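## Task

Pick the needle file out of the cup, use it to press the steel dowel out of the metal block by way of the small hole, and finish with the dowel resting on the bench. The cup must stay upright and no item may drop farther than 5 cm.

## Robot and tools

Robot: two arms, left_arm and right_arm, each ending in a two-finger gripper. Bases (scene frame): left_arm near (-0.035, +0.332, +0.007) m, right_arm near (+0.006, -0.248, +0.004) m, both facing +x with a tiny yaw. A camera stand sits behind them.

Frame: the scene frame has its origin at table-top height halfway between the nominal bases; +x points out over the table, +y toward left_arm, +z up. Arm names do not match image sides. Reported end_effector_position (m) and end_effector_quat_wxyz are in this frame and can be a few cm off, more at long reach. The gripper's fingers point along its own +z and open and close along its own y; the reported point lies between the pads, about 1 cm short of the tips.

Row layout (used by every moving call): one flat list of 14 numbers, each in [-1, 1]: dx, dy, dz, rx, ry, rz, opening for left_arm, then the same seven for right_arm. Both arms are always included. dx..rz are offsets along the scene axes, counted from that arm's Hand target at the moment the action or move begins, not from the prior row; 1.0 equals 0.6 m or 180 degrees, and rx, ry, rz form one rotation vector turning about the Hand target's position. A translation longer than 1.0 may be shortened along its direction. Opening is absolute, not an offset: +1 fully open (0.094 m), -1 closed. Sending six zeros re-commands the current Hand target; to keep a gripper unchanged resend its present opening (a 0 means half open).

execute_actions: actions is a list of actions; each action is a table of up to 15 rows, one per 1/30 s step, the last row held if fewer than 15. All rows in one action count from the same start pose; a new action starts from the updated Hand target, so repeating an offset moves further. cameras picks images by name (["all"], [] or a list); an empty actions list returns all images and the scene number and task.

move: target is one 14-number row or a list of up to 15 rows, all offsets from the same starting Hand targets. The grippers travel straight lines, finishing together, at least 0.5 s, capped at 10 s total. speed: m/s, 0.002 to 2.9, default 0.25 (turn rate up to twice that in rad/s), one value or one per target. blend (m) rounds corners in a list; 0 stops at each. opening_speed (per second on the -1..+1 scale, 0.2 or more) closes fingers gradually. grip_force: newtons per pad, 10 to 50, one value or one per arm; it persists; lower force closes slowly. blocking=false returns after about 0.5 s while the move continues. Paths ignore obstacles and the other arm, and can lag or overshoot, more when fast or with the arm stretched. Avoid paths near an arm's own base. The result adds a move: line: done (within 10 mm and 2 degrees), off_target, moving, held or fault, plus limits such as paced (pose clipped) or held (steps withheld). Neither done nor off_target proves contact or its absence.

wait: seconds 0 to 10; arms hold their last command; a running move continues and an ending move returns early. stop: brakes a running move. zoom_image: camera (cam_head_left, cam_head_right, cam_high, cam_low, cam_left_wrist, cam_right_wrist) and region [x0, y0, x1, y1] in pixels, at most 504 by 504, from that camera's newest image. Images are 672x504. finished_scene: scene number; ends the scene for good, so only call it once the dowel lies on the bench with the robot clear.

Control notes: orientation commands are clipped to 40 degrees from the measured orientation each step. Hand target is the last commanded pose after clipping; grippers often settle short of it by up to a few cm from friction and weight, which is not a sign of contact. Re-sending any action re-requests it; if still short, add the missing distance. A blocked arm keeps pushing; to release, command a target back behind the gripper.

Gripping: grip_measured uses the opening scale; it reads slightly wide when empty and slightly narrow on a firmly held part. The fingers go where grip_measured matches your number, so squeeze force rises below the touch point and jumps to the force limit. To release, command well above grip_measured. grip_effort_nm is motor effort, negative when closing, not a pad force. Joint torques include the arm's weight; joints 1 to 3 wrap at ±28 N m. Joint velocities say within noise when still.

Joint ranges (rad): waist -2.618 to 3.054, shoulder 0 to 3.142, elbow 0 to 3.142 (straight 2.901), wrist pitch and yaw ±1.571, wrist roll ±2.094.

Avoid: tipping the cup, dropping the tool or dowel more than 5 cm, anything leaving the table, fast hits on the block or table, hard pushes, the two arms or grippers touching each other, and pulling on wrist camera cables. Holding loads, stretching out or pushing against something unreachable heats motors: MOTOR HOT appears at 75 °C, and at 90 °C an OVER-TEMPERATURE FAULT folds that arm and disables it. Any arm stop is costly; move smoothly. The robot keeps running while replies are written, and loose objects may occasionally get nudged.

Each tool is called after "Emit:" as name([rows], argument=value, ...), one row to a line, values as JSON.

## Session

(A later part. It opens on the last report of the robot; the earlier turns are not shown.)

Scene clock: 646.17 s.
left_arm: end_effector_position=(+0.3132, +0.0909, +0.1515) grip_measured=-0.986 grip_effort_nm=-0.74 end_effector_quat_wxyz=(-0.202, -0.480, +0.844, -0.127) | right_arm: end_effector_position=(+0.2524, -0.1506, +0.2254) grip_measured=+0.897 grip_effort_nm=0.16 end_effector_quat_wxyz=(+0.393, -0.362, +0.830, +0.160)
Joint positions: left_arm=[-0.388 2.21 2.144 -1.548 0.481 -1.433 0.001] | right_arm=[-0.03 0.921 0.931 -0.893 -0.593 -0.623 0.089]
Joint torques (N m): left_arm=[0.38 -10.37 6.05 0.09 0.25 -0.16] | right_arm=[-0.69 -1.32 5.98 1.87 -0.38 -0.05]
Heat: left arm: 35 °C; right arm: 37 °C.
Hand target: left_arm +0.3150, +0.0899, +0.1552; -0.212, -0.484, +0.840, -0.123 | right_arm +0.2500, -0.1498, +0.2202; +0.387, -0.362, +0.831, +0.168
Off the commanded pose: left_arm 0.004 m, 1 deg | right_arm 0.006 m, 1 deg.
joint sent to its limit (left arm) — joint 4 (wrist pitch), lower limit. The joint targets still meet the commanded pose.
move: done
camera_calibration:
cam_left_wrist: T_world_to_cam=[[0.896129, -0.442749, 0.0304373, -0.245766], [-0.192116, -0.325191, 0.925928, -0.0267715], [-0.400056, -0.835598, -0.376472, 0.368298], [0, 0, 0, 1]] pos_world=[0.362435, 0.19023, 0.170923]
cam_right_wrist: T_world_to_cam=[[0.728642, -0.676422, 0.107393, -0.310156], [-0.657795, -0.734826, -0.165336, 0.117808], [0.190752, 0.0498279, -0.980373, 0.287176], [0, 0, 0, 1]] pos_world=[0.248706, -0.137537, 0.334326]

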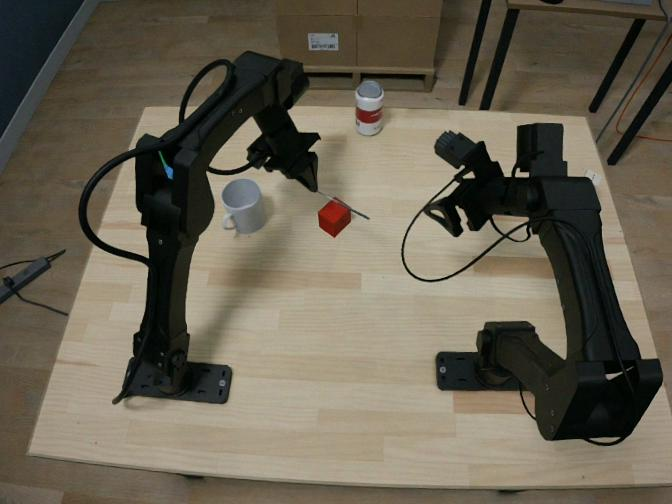

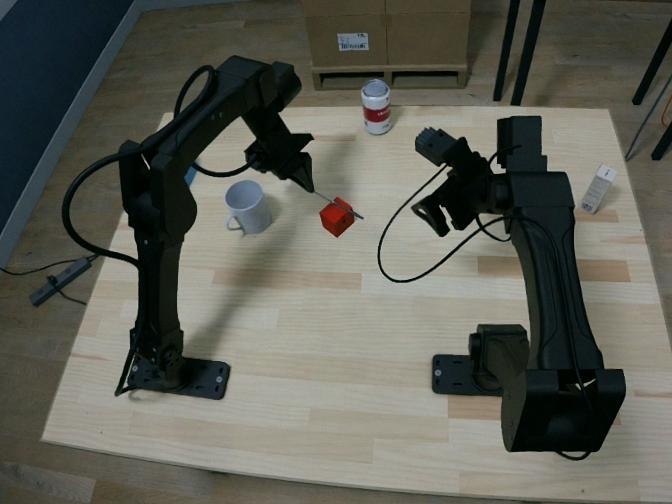

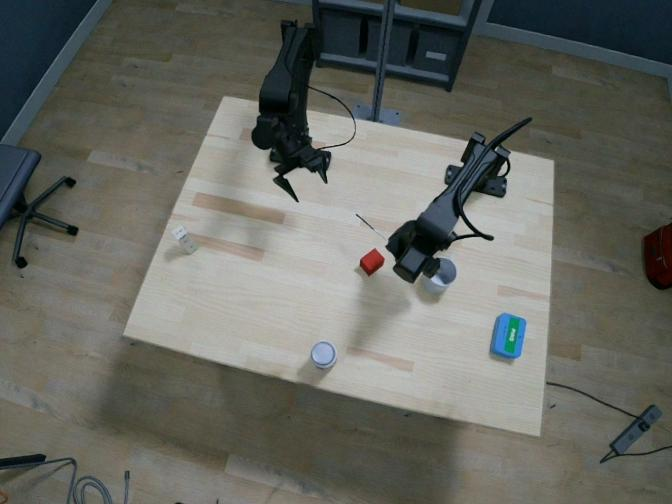

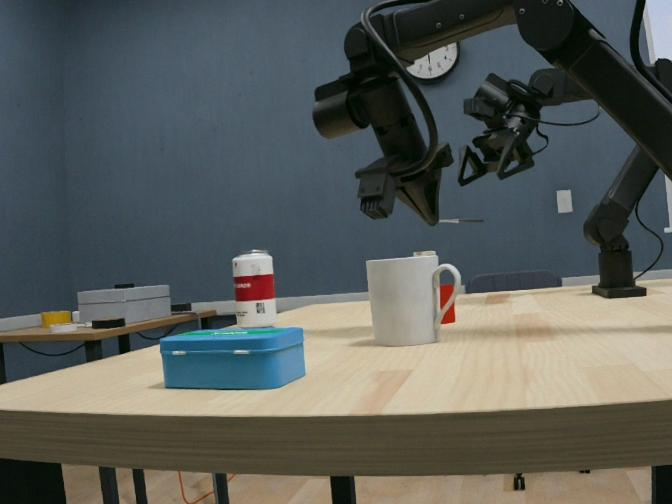

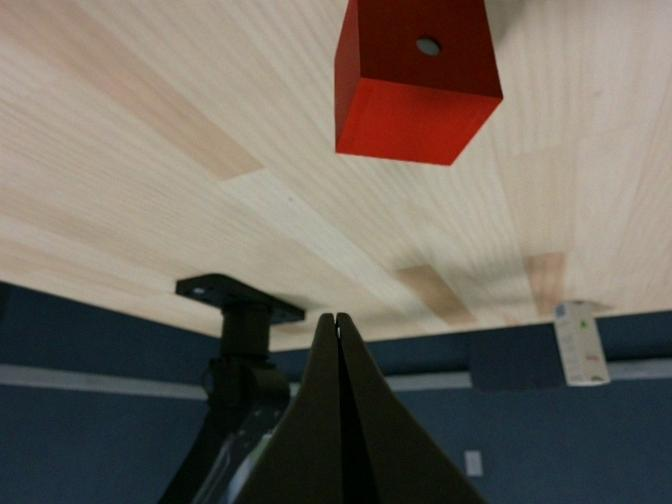

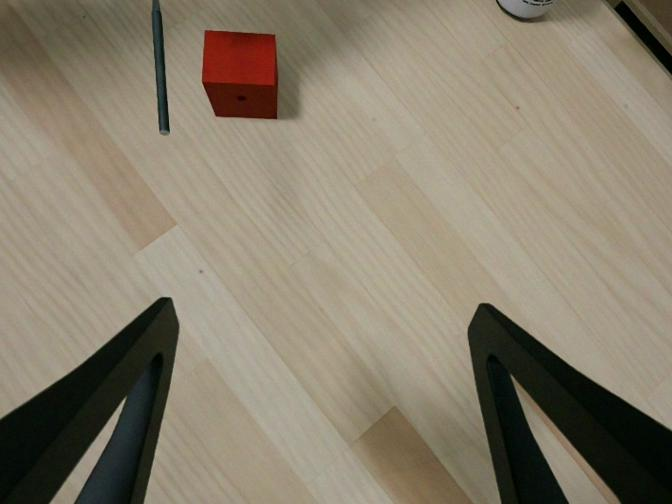

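Emit:
move(target=[0,0,0,0,0,0,-1,0.0073,0.1922,-0.0897,0.0232,-0.0167,0.0726,0.9], speed=0.15, cameras=["cam_right_wrist","cam_low","cam_head_right","cam_head_left"])

Scene clock: 730.37 s.
left_arm: end_effector_position=(+0.3132, +0.0908, +0.1515) grip_measured=-0.986 grip_effort_nm=-0.74 end_effector_quat_wxyz=(-0.203, -0.480, +0.844, -0.127) | right_arm: end_effector_position=(+0.2578, -0.0359, +0.1740) grip_measured=+0.897 grip_effort_nm=0.16 end_effector_quat_wxyz=(+0.410, -0.444, +0.763, +0.227)
Joint positions: left_arm=[-0.388 2.21 2.144 -1.548 0.481 -1.433 0.001] | right_arm=[0.43 1.053 0.683 -0.314 -0.481 -0.382 0.089]
Joint torques (N m): left_arm=[0.27 -9.99 5.97 0.11 0.28 -0.18] | right_arm=[0.55 -2.33 6.54 2.22 -0.15 0.09]
Motor temperatures (°C): left_arm=[22 33 33 30 24 22 23] | right_arm=[23 25 34 37 23 25 25]
Heat: left arm: 33 °C; right arm: 37 °C.
Hand target: left_arm +0.3150, +0.0899, +0.1552; -0.212, -0.484, +0.840, -0.123 | right_arm +0.2543, -0.0344, +0.1665; +0.400, -0.444, +0.767, +0.232
Off the commanded pose: left_arm 0.004 m, 1 deg | right_arm 0.008 m, 1 deg.
joint sent to its limit (left arm) — joint 4 (wrist pitch), lower limit. The joint targets still meet the commanded pose.
move: done
camera_calibration:
cam_right_wrist: T_world_to_cam=[[0.860342, -0.498495, 0.106372, -0.2583], [-0.4589, -0.848348, -0.26404, 0.158977], [0.221863, 0.17835, -0.958628, 0.222837], [0, 0, 0, 1]] pos_world=[0.245742, -0.0336369, 0.28307]
Images, in order (width x height): cam_head_left 672x504, cam_head_right 672x504, cam_low 672x504, cam_right_wrist 672x504.

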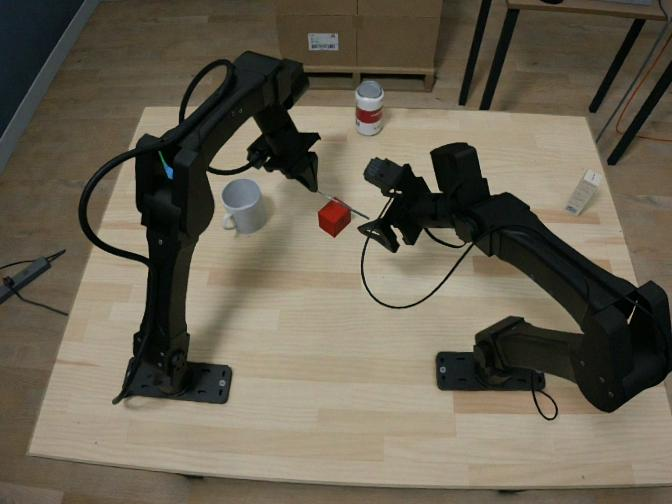

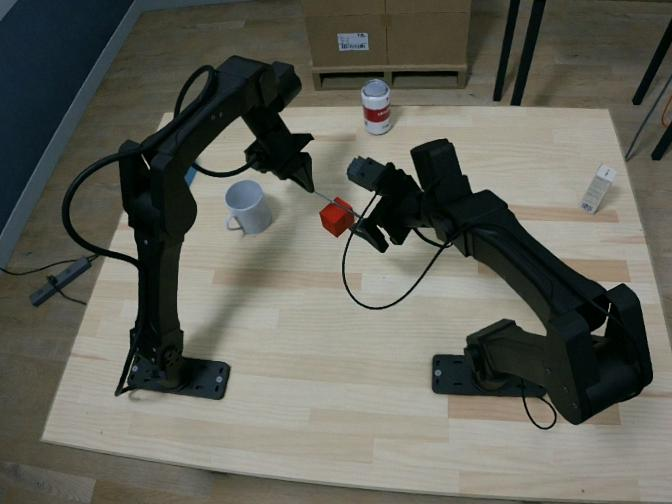

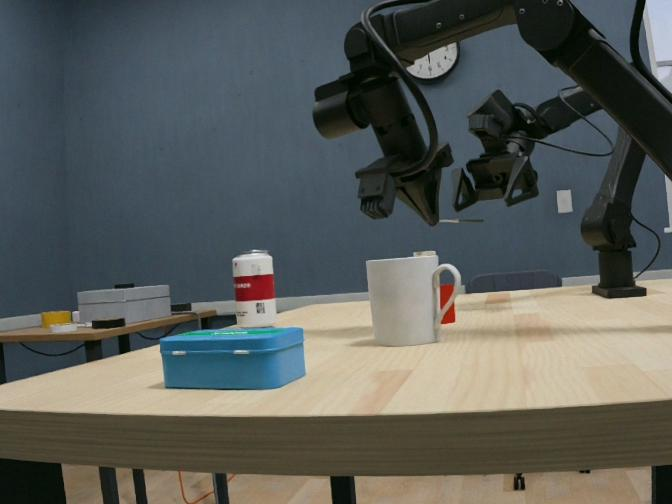

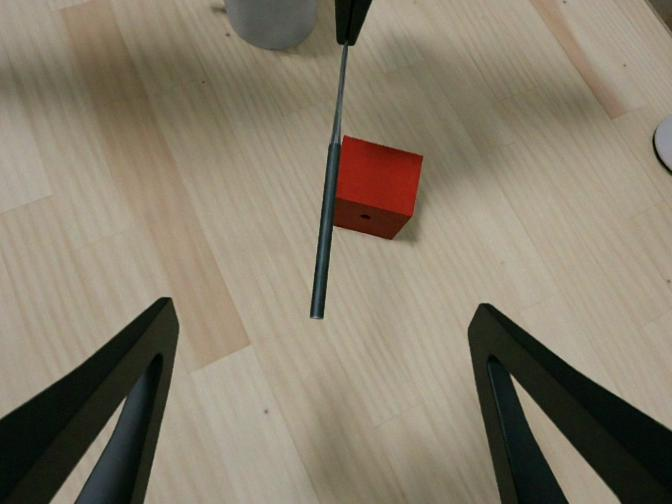

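Emit:
move(target=[0,0,0,0,0,0,-1,0.0423,0.0595,-0.0492,0,0,-0.025,0.9], speed=0.08, cameras=["cam_right_wrist","cam_low","cam_head_left"])

Scene clock: 764.27 s.
left_arm: end_effector_position=(+0.3132, +0.0908, +0.1515) grip_measured=-0.986 grip_effort_nm=-0.74 end_effector_quat_wxyz=(-0.203, -0.480, +0.844, -0.127) | right_arm: end_effector_position=(+0.2839, +0.0008, +0.1471) grip_measured=+0.897 grip_effort_nm=0.16 end_effector_quat_wxyz=(+0.421, -0.414, +0.778, +0.214)
Joint positions: left_arm=[-0.388 2.21 2.144 -1.548 0.481 -1.433 0.001] | right_arm=[0.566 1.239 0.658 -0.042 -0.315 -0.237 0.089]
Joint torques (N m): left_arm=[0.43 -10.25 5.91 0.16 0.32 -0.19] | right_arm=[0.62 -3.52 6.13 2.32 -0.08 0.1]
Heat: left arm: 34 °C; right arm: 40 °C.
Hand target: left_arm +0.3150, +0.0899, +0.1552; -0.212, -0.484, +0.840, -0.123 | right_arm +0.2797, +0.0012, +0.1368; +0.409, -0.414, +0.784, +0.216
Off the commanded pose: left_arm 0.004 m, 1 deg | right_arm 0.011 m, 2 deg.
joint sent to its limit (left arm) — joint 4 (wrist pitch), lower limit. The joint targets still meet the commanded pose.
move: off_target (right_arm)
camera_calibration:
cam_right_wrist: T_world_to_cam=[[0.819796, -0.563232, 0.103463, -0.247659], [-0.52161, -0.808997, -0.271009, 0.213746], [0.236342, 0.168205, -0.957, 0.18039], [0, 0, 0, 1]] pos_world=[0.271888, 0.00308806, 0.256184]
Images, in order (width x height): cam_head_left 672x504, cam_low 672x504, cam_right_wrist 672x504.

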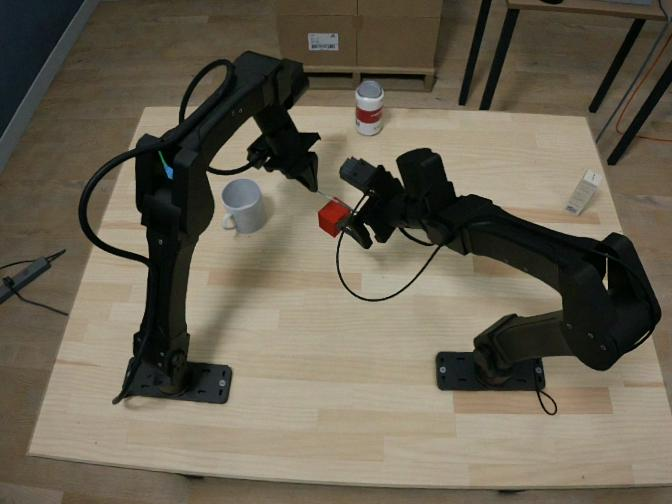

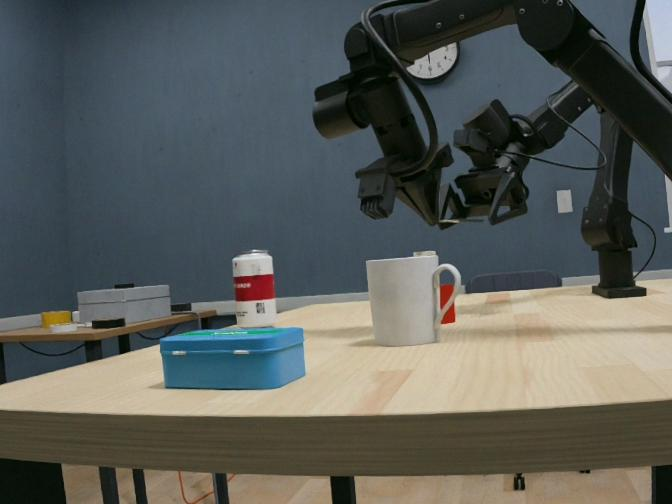

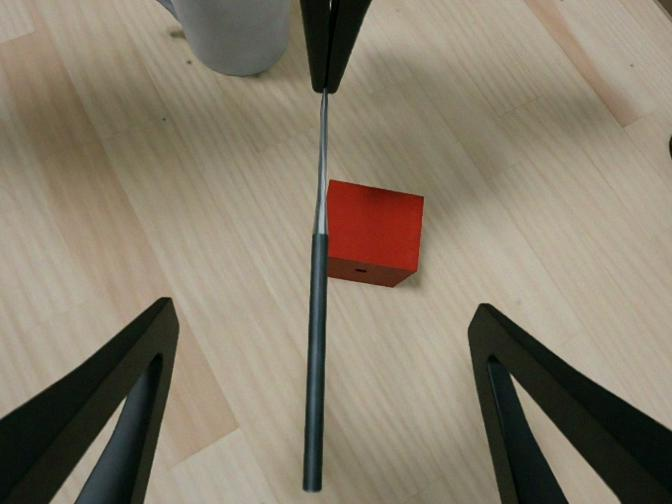

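Emit:
move(target=[0,0,0,0,0,0,-1,-0.0025,0.0016,0,0,0,0,0.9], speed=0.05)

Emit:
move(target=[0,0,0,0,0,0,-1,0,0,0,0,0,0,-0.8], opening_speed=0.7, cameras=["cam_right_wrist","cam_low"])

Scene clock: 781.37 s.
left_arm: end_effector_position=(+0.3132, +0.0908, +0.1515) grip_measured=-0.986 grip_effort_nm=-0.74 end_effector_quat_wxyz=(-0.203, -0.480, +0.844, -0.127) | right_arm: end_effector_position=(+0.2832, +0.0020, +0.1472) grip_measured=+0.897 grip_effort_nm=0.16 end_effector_quat_wxyz=(+0.421, -0.413, +0.779, +0.214)
Joint positions: left_arm=[-0.388 2.21 2.144 -1.548 0.481 -1.433 0.001] | right_arm=[0.572 1.239 0.658 -0.04 -0.31 -0.232 0.089]
Joint torques (N m): left_arm=[0.21 -10.29 6.28 0.09 0.3 -0.15] | right_arm=[0.59 -3.7 6 2.32 -0.1 0.07]
Heat: left arm: 34 °C; right arm: 40 °C.
Hand target: left_arm +0.3150, +0.0899, +0.1552; -0.212, -0.484, +0.840, -0.123 | right_arm +0.2782, +0.0021, +0.1369; +0.409, -0.414, +0.784, +0.216
Off the commanded pose: left_arm 0.004 m, 1 deg | right_arm 0.011 m, 2 deg.
joint sent to its limit (left arm) — joint 4 (wrist pitch), lower limit. The joint targets still meet the commanded pose.
move: off_target (right_arm)

Scene clock: 784.03 s.
left_arm: end_effector_position=(+0.3132, +0.0908, +0.1515) grip_measured=-0.986 grip_effort_nm=-0.74 end_effector_quat_wxyz=(-0.203, -0.481, +0.843, -0.127) | right_arm: end_effector_position=(+0.2830, +0.0024, +0.1472) grip_measured=-0.797 grip_effort_nm=-0.12 end_effector_quat_wxyz=(+0.421, -0.414, +0.778, +0.214)
Joint positions: left_arm=[-0.388 2.21 2.144 -1.548 0.481 -1.435 0.001] | right_arm=[0.574 1.239 0.658 -0.04 -0.309 -0.232 0.01]
Joint torques (N m): left_arm=[0.1 -10.24 6.15 0.1 0.27 -0.15] | right_arm=[0.64 -3.74 6.06 2.35 -0.1 0.08]
Heat: left arm: 34 °C; right arm: 40 °C.
Hand target: left_arm +0.3150, +0.0899, +0.1552; -0.212, -0.484, +0.840, -0.123 | right_arm +0.2782, +0.0022, +0.1368; +0.409, -0.414, +0.784, +0.216
Off the commanded pose: left_arm 0.004 m, 1 deg | right_arm 0.011 m, 2 deg.
joint sent to its limit (left arm) — joint 4 (wrist pitch), lower limit. The joint targets still meet the commanded pose.
move: off_target (right_arm)
camera_calibration:
cam_right_wrist: T_world_to_cam=[[0.819809, -0.563223, 0.103409, -0.245938], [-0.521591, -0.808984, -0.271087, 0.214561], [0.236339, 0.168302, -0.956984, 0.18045], [0, 0, 0, 1]] pos_world=[0.270888, 0.00468829, 0.256284]
Images, in order (width x height): cam_low 672x504, cam_right_wrist 672x504.

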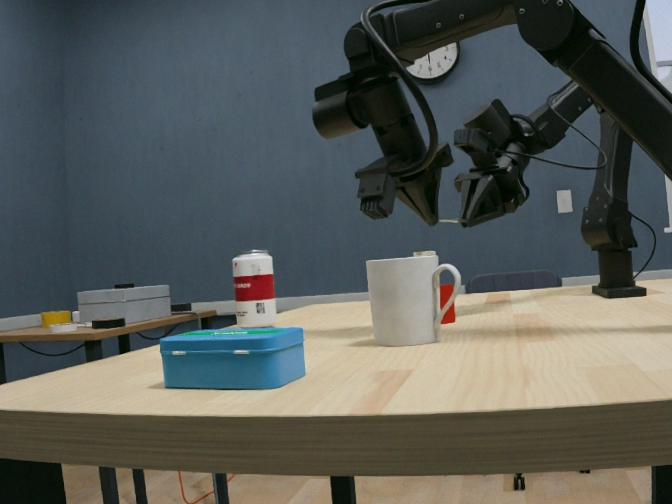

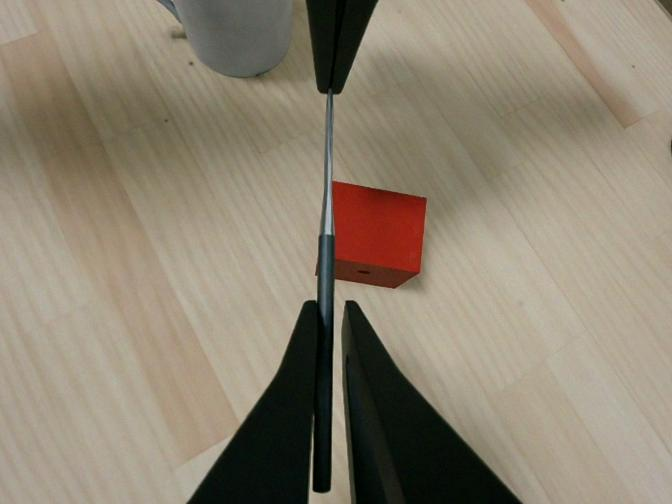

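Emit:
move(target=[0,0,0,0,0,0,-1,0,0,0,0,0,0,-1], opening_speed=0.25, cameras=["cam_right_wrist","cam_low"])

Scene clock: 792.27 s.
left_arm: end_effector_position=(+0.3131, +0.0907, +0.1516) grip_measured=-0.986 grip_effort_nm=-0.74 end_effector_quat_wxyz=(-0.203, -0.482, +0.843, -0.127) | right_arm: end_effector_position=(+0.2830, +0.0024, +0.1472) grip_measured=-0.903 grip_effort_nm=-1.00 end_effector_quat_wxyz=(+0.421, -0.414, +0.779, +0.214)
Joint positions: left_arm=[-0.388 2.21 2.144 -1.548 0.482 -1.437 0.001] | right_arm=[0.574 1.239 0.658 -0.04 -0.309 -0.231 0.005]
Joint torques (N m): left_arm=[0.28 -10.11 6.2 0.11 0.35 -0.14] | right_arm=[0.55 -3.78 5.97 2.34 -0.06 0.1]
Heat: left arm: 34 °C; right arm: 40 °C.
Hand target: left_arm +0.3150, +0.0899, +0.1552; -0.212, -0.484, +0.840, -0.123 | right_arm +0.2782, +0.0022, +0.1368; +0.409, -0.414, +0.784, +0.216
Off the commanded pose: left_arm 0.004 m, 1 deg | right_arm 0.011 m, 2 deg.
joint sent to its limit (left arm) — joint 4 (wrist pitch), lower limit. The joint targets still meet the commanded pose.
move: off_target (right_arm)
camera_calibration:
cam_right_wrist: T_world_to_cam=[[0.819702, -0.563431, 0.103117, -0.245971], [-0.521846, -0.808817, -0.271096, 0.214603], [0.236147, 0.168407, -0.957013, 0.180502], [0, 0, 0, 1]] pos_world=[0.270987, 0.00458869, 0.256285]
Images, in order (width x height): cam_low 672x504, cam_right_wrist 672x504.

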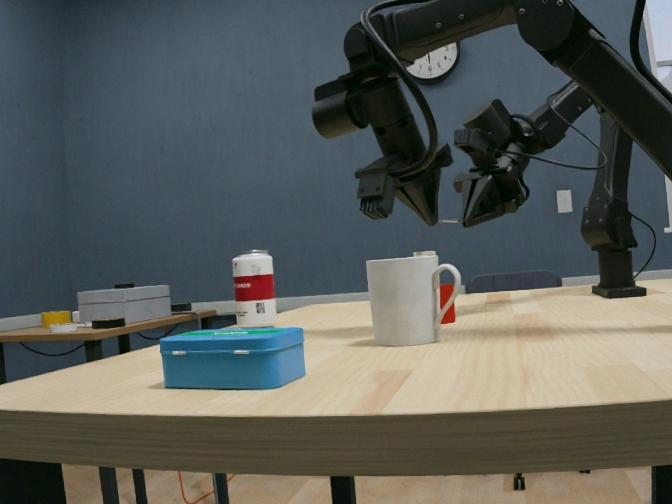

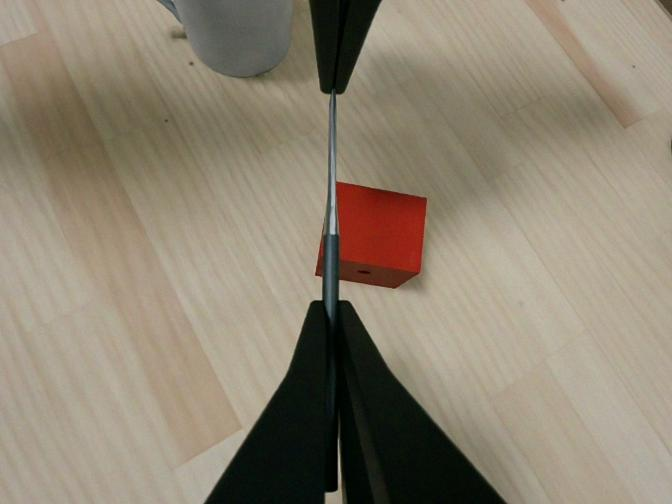

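Emit:
move([
  [0,0,0,0,0,0,-0.5,0,0,0,0,0,0,-1],
  [0.024,0.041,0.07,0,0,0,-0.5,0,0,0,0,0,0,-1],
  [0.03,0.06,0.07,0,0,0,0.3,0,0,0,0,0,0,-1],
], speed=[0.05,0.1,0.15], opening_speed=0.6, cameras=["cam_right_wrist","cam_low","cam_head_left"])

Scene clock: 803.43 s.
left_arm: end_effector_position=(+0.3333, +0.1250, +0.1735) grip_measured=+0.298 grip_effort_nm=0.12 end_effector_quat_wxyz=(-0.181, -0.506, +0.827, -0.162) | right_arm: end_effector_position=(+0.2830, +0.0023, +0.1472) grip_measured=-0.903 grip_effort_nm=-1.00 end_effector_quat_wxyz=(+0.421, -0.413, +0.779, +0.214)
Joint positions: left_arm=[-0.29 2.158 2.146 -1.548 0.491 -1.412 0.061] | right_arm=[0.574 1.239 0.658 -0.04 -0.308 -0.231 0.005]
Joint torques (N m): left_arm=[0.49 -14.53 5.96 0.19 0.3 -0.01] | right_arm=[0.51 -3.81 6.01 2.32 -0.11 0.08]
Heat: left arm: 34 °C; right arm: 40 °C.
Hand target: left_arm +0.3330, +0.1259, +0.1971; -0.212, -0.484, +0.840, -0.123 | right_arm +0.2782, +0.0022, +0.1368; +0.409, -0.414, +0.784, +0.216
Off the commanded pose: left_arm 0.024 m, 6 deg | right_arm 0.011 m, 2 deg.
joint sent to its limit (left arm) — joint 4 (wrist pitch), lower limit. The joint targets are off in orientation, not in position.
move: off_target (left_arm, right_arm); target 3's new opening was sent with left_arm's hand 0.024 m and 6 deg from that target
camera_calibration:
cam_right_wrist: T_world_to_cam=[[0.819505, -0.563688, 0.103287, -0.24596], [-0.522108, -0.808699, -0.270941, 0.214633], [0.236254, 0.168111, -0.957039, 0.180481], [0, 0, 0, 1]] pos_world=[0.270988, 0.00458815, 0.256284]
Images, in order (width x height): cam_head_left 672x504, cam_low 672x504, cam_right_wrist 672x504.

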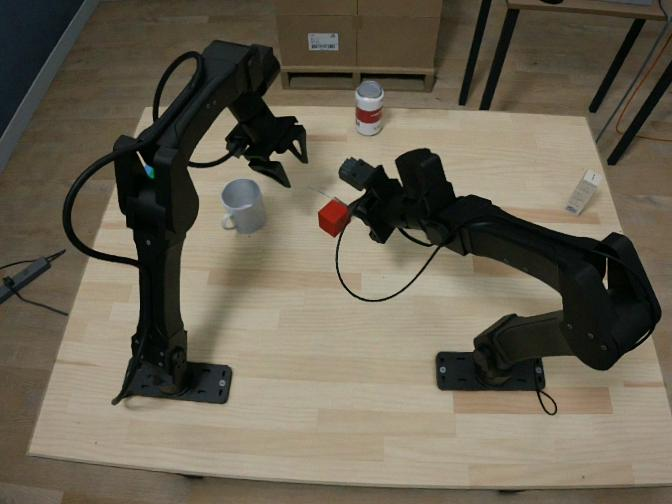

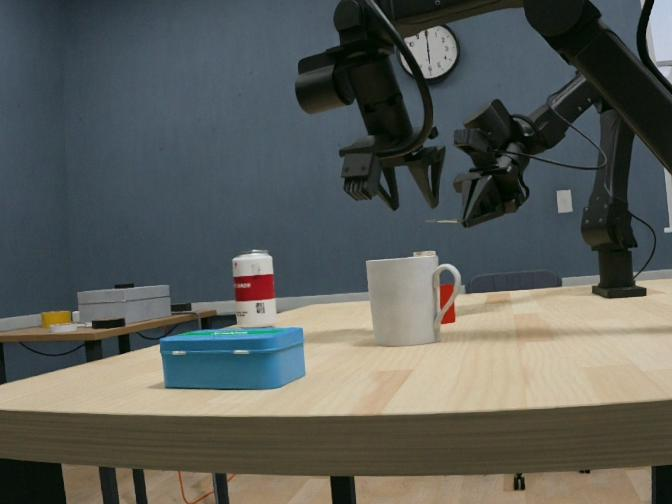

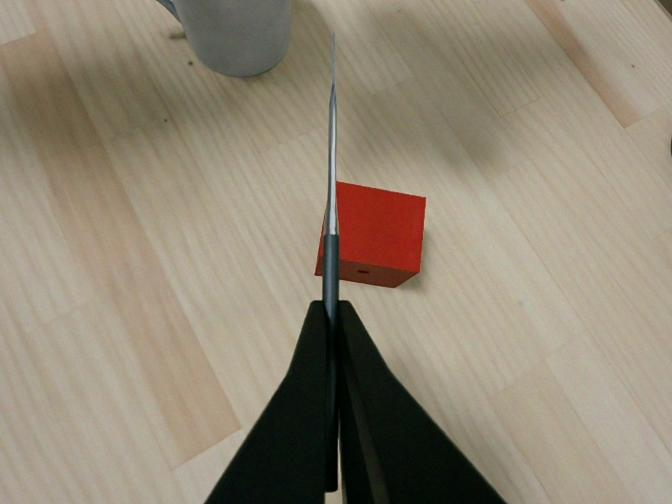

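Emit:
move([
  [0,0,0,0,0,0,0.9,-0.0853,-0.1437,-0.0747,-0.0179,0.0142,-0.0454,-1],
  [-0.0033,-0.1407,-0.1535,0.0753,-0.0513,-0.0492,0.9,-0.0853,-0.1437,-0.0747,-0.0179,0.0142,-0.0454,-1],
], speed=0.2, blend=[0.03,0], cameras=["cam_left_wrist","cam_right_wrist","cam_low","cam_head_left"])

Scene clock: 866.23 s.
left_arm: end_effector_position=(+0.3274, +0.0391, +0.0986) grip_measured=+0.897 grip_effort_nm=0.12 end_effector_quat_wxyz=(-0.100, -0.422, +0.900, -0.050) | right_arm: end_effector_position=(+0.2310, -0.0820, +0.0944) grip_measured=-0.903 grip_effort_nm=-1.01 end_effector_quat_wxyz=(+0.397, -0.361, +0.826, +0.171)
Joint positions: left_arm=[-0.574 2.437 2.388 -1.538 0.222 -1.471 0.089] | right_arm=[0.439 0.858 0.34 -0.193 -0.285 -0.244 0.005]
Joint torques (N m): left_arm=[0.31 -11.95 7.09 0.05 -0.07 -0.16] | right_arm=[-0.62 -2.73 6.61 2.07 -0.24 -0.04]
Heat: left arm: 36 °C; right arm: 41 °C.
Hand target: left_arm +0.3311, +0.0415, +0.1050; -0.094, -0.428, +0.898, -0.045 | right_arm +0.2271, -0.0840, +0.0921; +0.394, -0.363, +0.826, +0.173
Off the commanded pose: left_arm 0.008 m, 1 deg | right_arm 0.005 m, 0 deg.
joint sent to its limit (left arm) — joint 4 (wrist pitch), lower limit. The joint targets still meet the commanded pose.
move: done; blend cut to 0 m at target 1
camera_calibration:
cam_left_wrist: T_world_to_cam=[[0.810288, -0.585035, 0.0341634, -0.246517], [-0.374424, -0.471977, 0.798151, 0.086106], [-0.450822, -0.659523, -0.601488, 0.342767], [0, 0, 0, 1]] pos_world=[0.386517, 0.122481, 0.145866]
cam_right_wrist: T_world_to_cam=[[0.735123, -0.671523, 0.0930104, -0.233721], [-0.650024, -0.737154, -0.184591, 0.132237], [0.19252, 0.0752384, -0.978404, 0.160893], [0, 0, 0, 1]] pos_world=[0.226796, -0.071575, 0.203567]
Images, in order (width x height): cam_head_left 672x504, cam_low 672x504, cam_left_wrist 672x504, cam_right_wrist 672x504.

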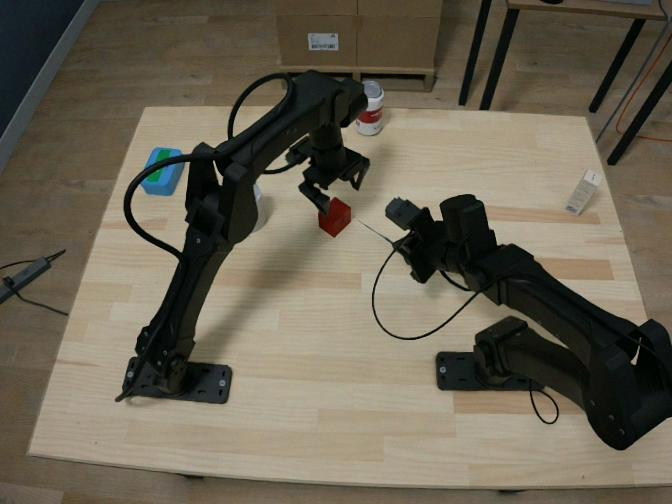

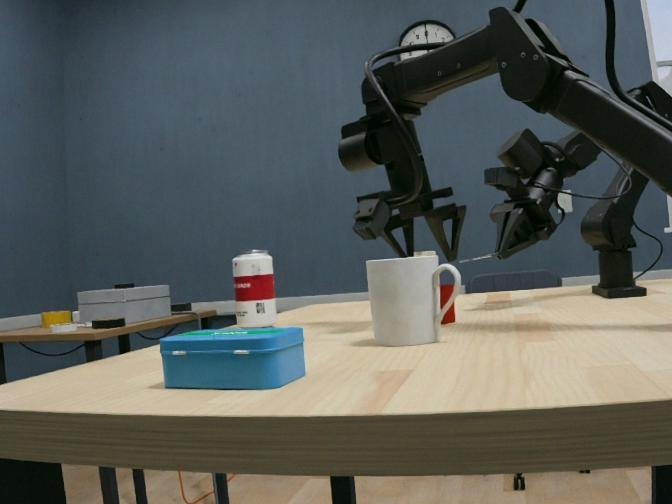

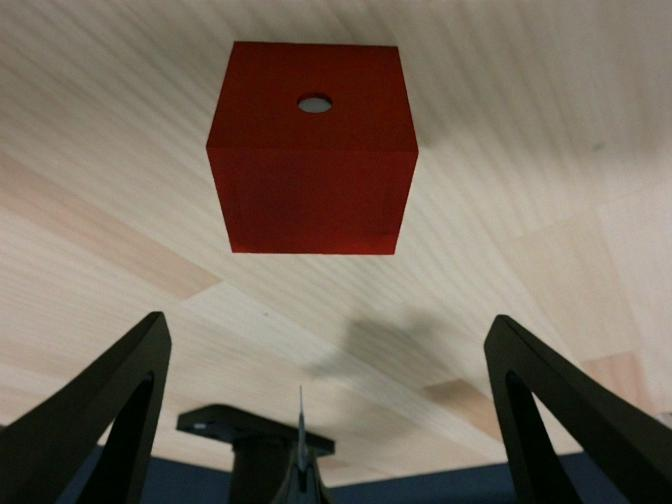

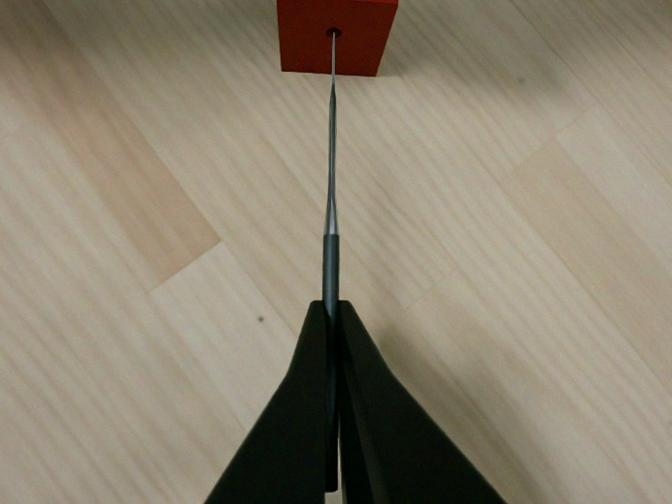

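Emit:
move(target=[0.001,0.0117,-0.1083,0,0,0,0.9,0,0,0,0,0,0,-1], speed=0.12, cameras=["cam_left_wrist","cam_right_wrist"])

Scene clock: 881.97 s.
left_arm: end_effector_position=(+0.3277, +0.0446, +0.0305) grip_measured=+0.897 grip_effort_nm=0.12 end_effector_quat_wxyz=(-0.106, -0.427, +0.897, -0.038) | right_arm: end_effector_position=(+0.2310, -0.0820, +0.0944) grip_measured=-0.903 grip_effort_nm=-1.01 end_effector_quat_wxyz=(+0.397, -0.361, +0.826, +0.171)
Joint positions: left_arm=[-0.565 2.437 2.116 -1.294 0.221 -1.471 0.089] | right_arm=[0.439 0.858 0.34 -0.193 -0.285 -0.244 0.005]
Joint torques (N m): left_arm=[0.53 -15.19 3.69 0.3 -0.01 0.01] | right_arm=[-0.68 -2.78 6.56 2.05 -0.2 -0.05]
Heat: left arm: 35 °C; right arm: 40 °C.
Hand target: left_arm +0.3316, +0.0484, +0.0400; -0.094, -0.428, +0.898, -0.045 | right_arm +0.2271, -0.0840, +0.0921; +0.394, -0.363, +0.826, +0.173
Off the commanded pose: left_arm 0.011 m, 2 deg | right_arm 0.005 m, 0 deg.
move: off_target (left_arm)
camera_calibration:
cam_left_wrist: T_world_to_cam=[[0.816057, -0.57794, 0.0060071, -0.242618], [-0.352061, -0.488817, 0.798193, 0.136574], [-0.458371, -0.653486, -0.602372, 0.307776], [0, 0, 0, 1]] pos_world=[0.387148, 0.127668, 0.0778404]
cam_right_wrist: T_world_to_cam=[[0.735123, -0.671523, 0.0930104, -0.233721], [-0.650024, -0.737154, -0.184591, 0.132237], [0.19252, 0.0752384, -0.978404, 0.160893], [0, 0, 0, 1]] pos_world=[0.226796, -0.071575, 0.203567]
Images, in order (width x height): cam_left_wrist 672x504, cam_right_wrist 672x504.

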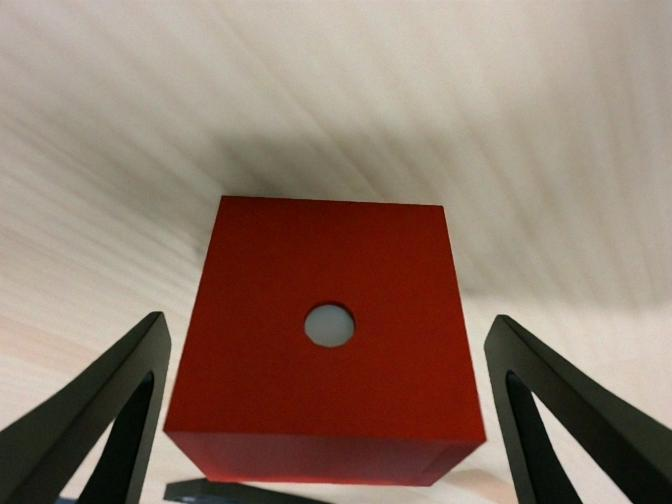

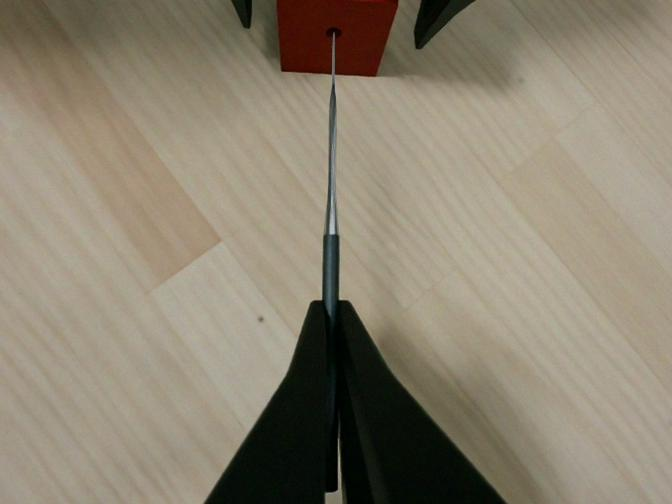

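Emit:
move(target=[0,0,0,0,0,0,0.1,0,0,0,0,0,0,-1], opening_speed=0.7, cameras=["cam_left_wrist","cam_right_wrist","cam_head_left"])

Scene clock: 885.87 s.
left_arm: end_effector_position=(+0.3277, +0.0448, +0.0305) grip_measured=+0.162 grip_effort_nm=-1.03 end_effector_quat_wxyz=(-0.105, -0.427, +0.897, -0.037) | right_arm: end_effector_position=(+0.2310, -0.0820, +0.0944) grip_measured=-0.903 grip_effort_nm=-1.01 end_effector_quat_wxyz=(+0.397, -0.361, +0.826, +0.171)
Joint positions: left_arm=[-0.565 2.437 2.116 -1.295 0.22 -1.47 0.055] | right_arm=[0.439 0.858 0.34 -0.193 -0.285 -0.244 0.005]
Joint torques (N m): left_arm=[0.55 -15.15 3.63 0.29 -0.07 0.03] | right_arm=[-0.62 -2.76 6.65 2.08 -0.21 -0.06]
Heat: left arm: 34 °C; right arm: 40 °C.
Hand target: left_arm +0.3316, +0.0484, +0.0400; -0.094, -0.428, +0.898, -0.045 | right_arm +0.2271, -0.0840, +0.0921; +0.394, -0.363, +0.826, +0.173
Off the commanded pose: left_arm 0.011 m, 2 deg | right_arm 0.005 m, 0 deg.
move: off_target (left_arm)
camera_calibration:
cam_left_wrist: T_world_to_cam=[[0.815578, -0.578618, 0.00572863, -0.242207], [-0.352793, -0.489376, 0.797526, 0.137], [-0.45866, -0.652466, -0.603257, 0.308015], [0, 0, 0, 1]] pos_world=[0.387146, 0.127868, 0.0779381]
cam_right_wrist: T_world_to_cam=[[0.735123, -0.671523, 0.0930104, -0.233721], [-0.650024, -0.737154, -0.184591, 0.132237], [0.19252, 0.0752384, -0.978404, 0.160893], [0, 0, 0, 1]] pos_world=[0.226796, -0.071575, 0.203567]
Images, in order (width x height): cam_head_left 672x504, cam_left_wrist 672x504, cam_right_wrist 672x504.

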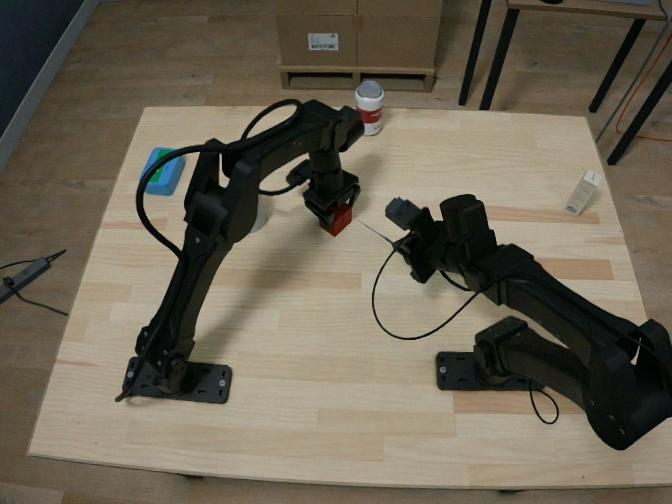

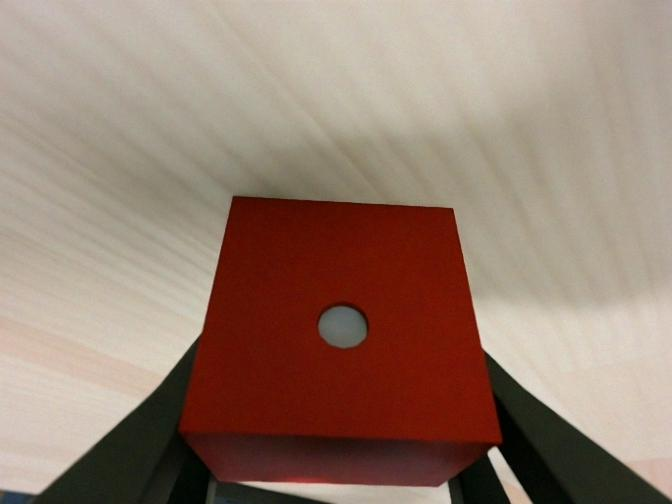

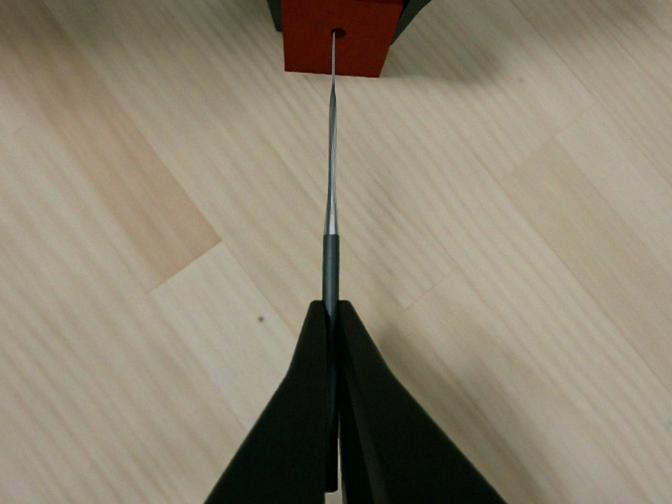

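Emit:
zoom_image(camera="cam_right_wrist", region=[270, 0, 400, 110])

Scaled by 3.877 from the camera's 672x504 image, which has a finer 960x720 frame.

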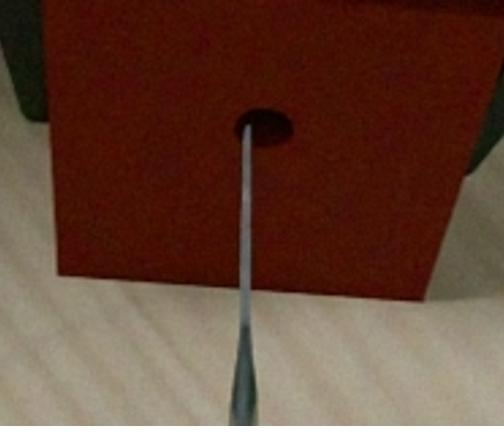

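Emit:
move(target=[0,0,0,0,0,0,0.1,0.0458,0.0313,-0.103,0,0,0,-1], speed=0.1, cameras=["cam_left_wrist","cam_right_wrist","cam_head_left","cam_head_right","cam_low"])

Scene clock: 921.10 s.
left_arm: end_effector_position=(+0.3277, +0.0448, +0.0305) grip_measured=+0.161 grip_effort_nm=-1.04 end_effector_quat_wxyz=(-0.105, -0.427, +0.897, -0.037) | right_arm: end_effector_position=(+0.2600, -0.0654, +0.0371) grip_measured=-0.903 grip_effort_nm=-1.01 end_effector_quat_wxyz=(+0.403, -0.363, +0.823, +0.171)
Joint positions: left_arm=[-0.565 2.437 2.116 -1.295 0.22 -1.47 0.055] | right_arm=[0.452 1.295 0.241 0.358 -0.276 -0.239 0.005]
Joint torques (N m): left_arm=[0.57 -15.09 3.82 0.32 -0.03 -0.02] | right_arm=[0.68 -2.56 4.92 2.32 -0.07 0.09]
Heat: left arm: 35 °C; right arm: 40 °C.
Hand target: left_arm +0.3316, +0.0484, +0.0400; -0.094, -0.428, +0.898, -0.045 | right_arm +0.2545, -0.0653, +0.0302; +0.394, -0.363, +0.826, +0.173
Off the commanded pose: left_arm 0.011 m, 2 deg | right_arm 0.009 m, 1 deg.
move: off_target (left_arm)
camera_calibration:
cam_left_wrist: T_world_to_cam=[[0.815578, -0.578618, 0.00572863, -0.242207], [-0.352793, -0.489376, 0.797526, 0.137], [-0.45866, -0.652466, -0.603257, 0.308015], [0, 0, 0, 1]] pos_world=[0.387146, 0.127868, 0.0779381]
cam_right_wrist: T_world_to_cam=[[0.735549, -0.669991, 0.100402, -0.238849], [-0.645524, -0.738096, -0.196247, 0.152015], [0.20559, 0.0795377, -0.975401, 0.0947936], [0, 0, 0, 1]] pos_world=[0.254326, -0.055365, 0.146275]
Images, in order (width x height): cam_head_left 672x504, cam_head_right 672x504, cam_low 672x504, cam_left_wrist 672x504, cam_right_wrist 672x504.

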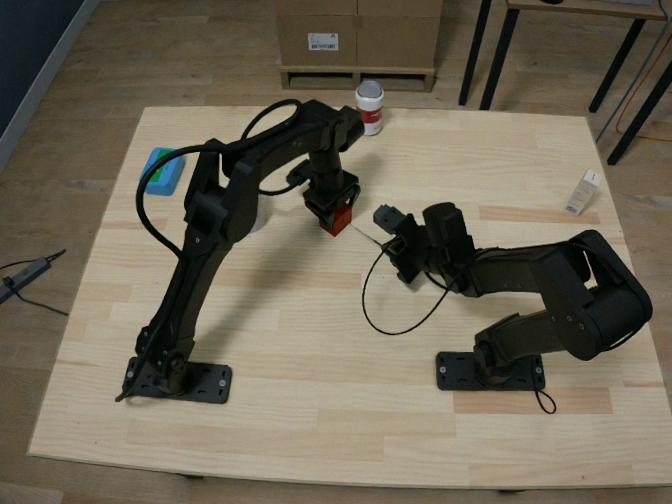

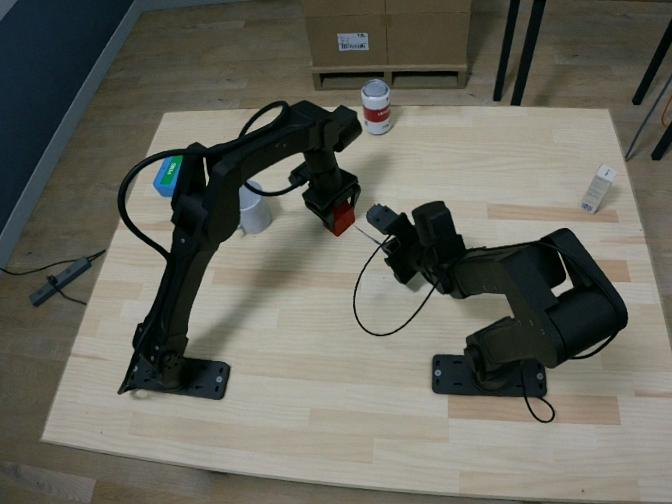

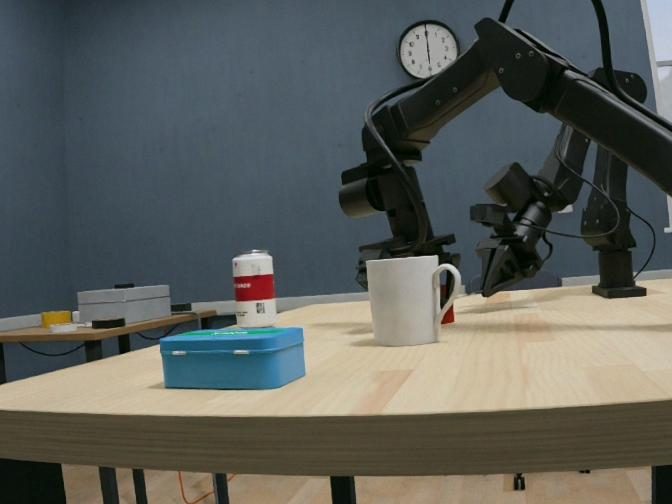

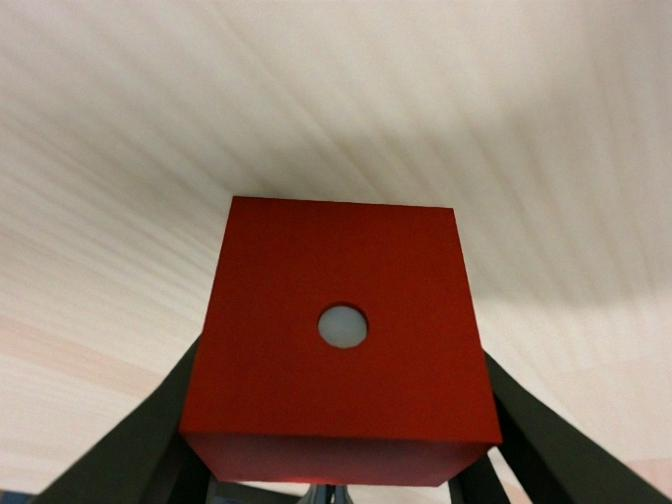

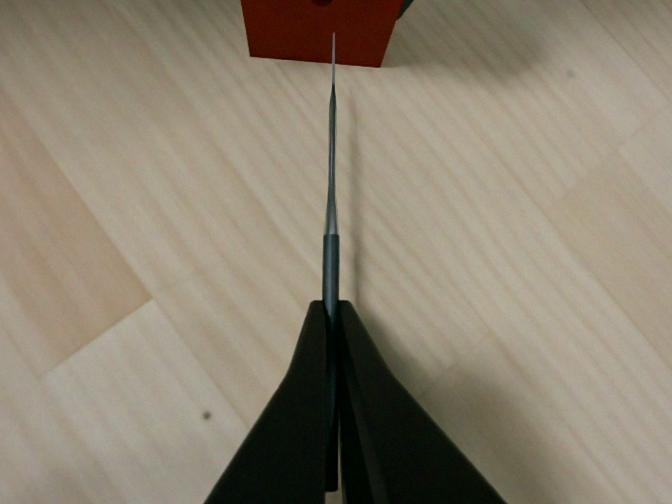

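Emit:
zoom_image(camera="cam_right_wrist", region=[230, 0, 430, 110])

Emit:
zoom_image(camera="cam_head_left", region=[310, 180, 400, 260])

Emit:
zoom_image(camera="cam_head_right", region=[310, 180, 400, 260])

Scaled by 2.520 from the camera's 672x504 image, which has a finer 960x720 frame.

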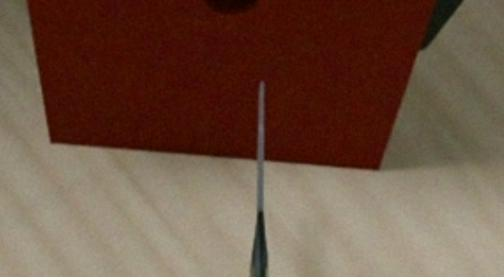

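Scaled by 5.600 from the camera's 672x504 image, which has a finer 960x720 frame.

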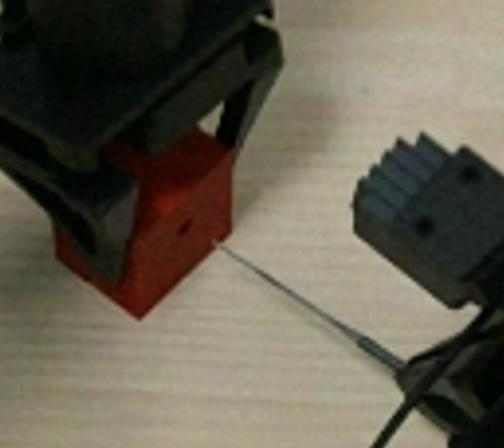

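Scaled by 5.600 from the camera's 672x504 image, which has a finer 960x720 frame.

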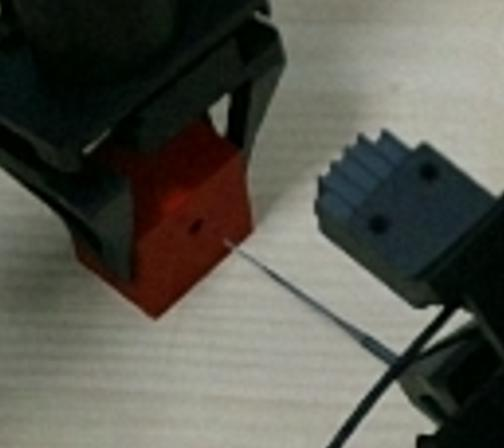

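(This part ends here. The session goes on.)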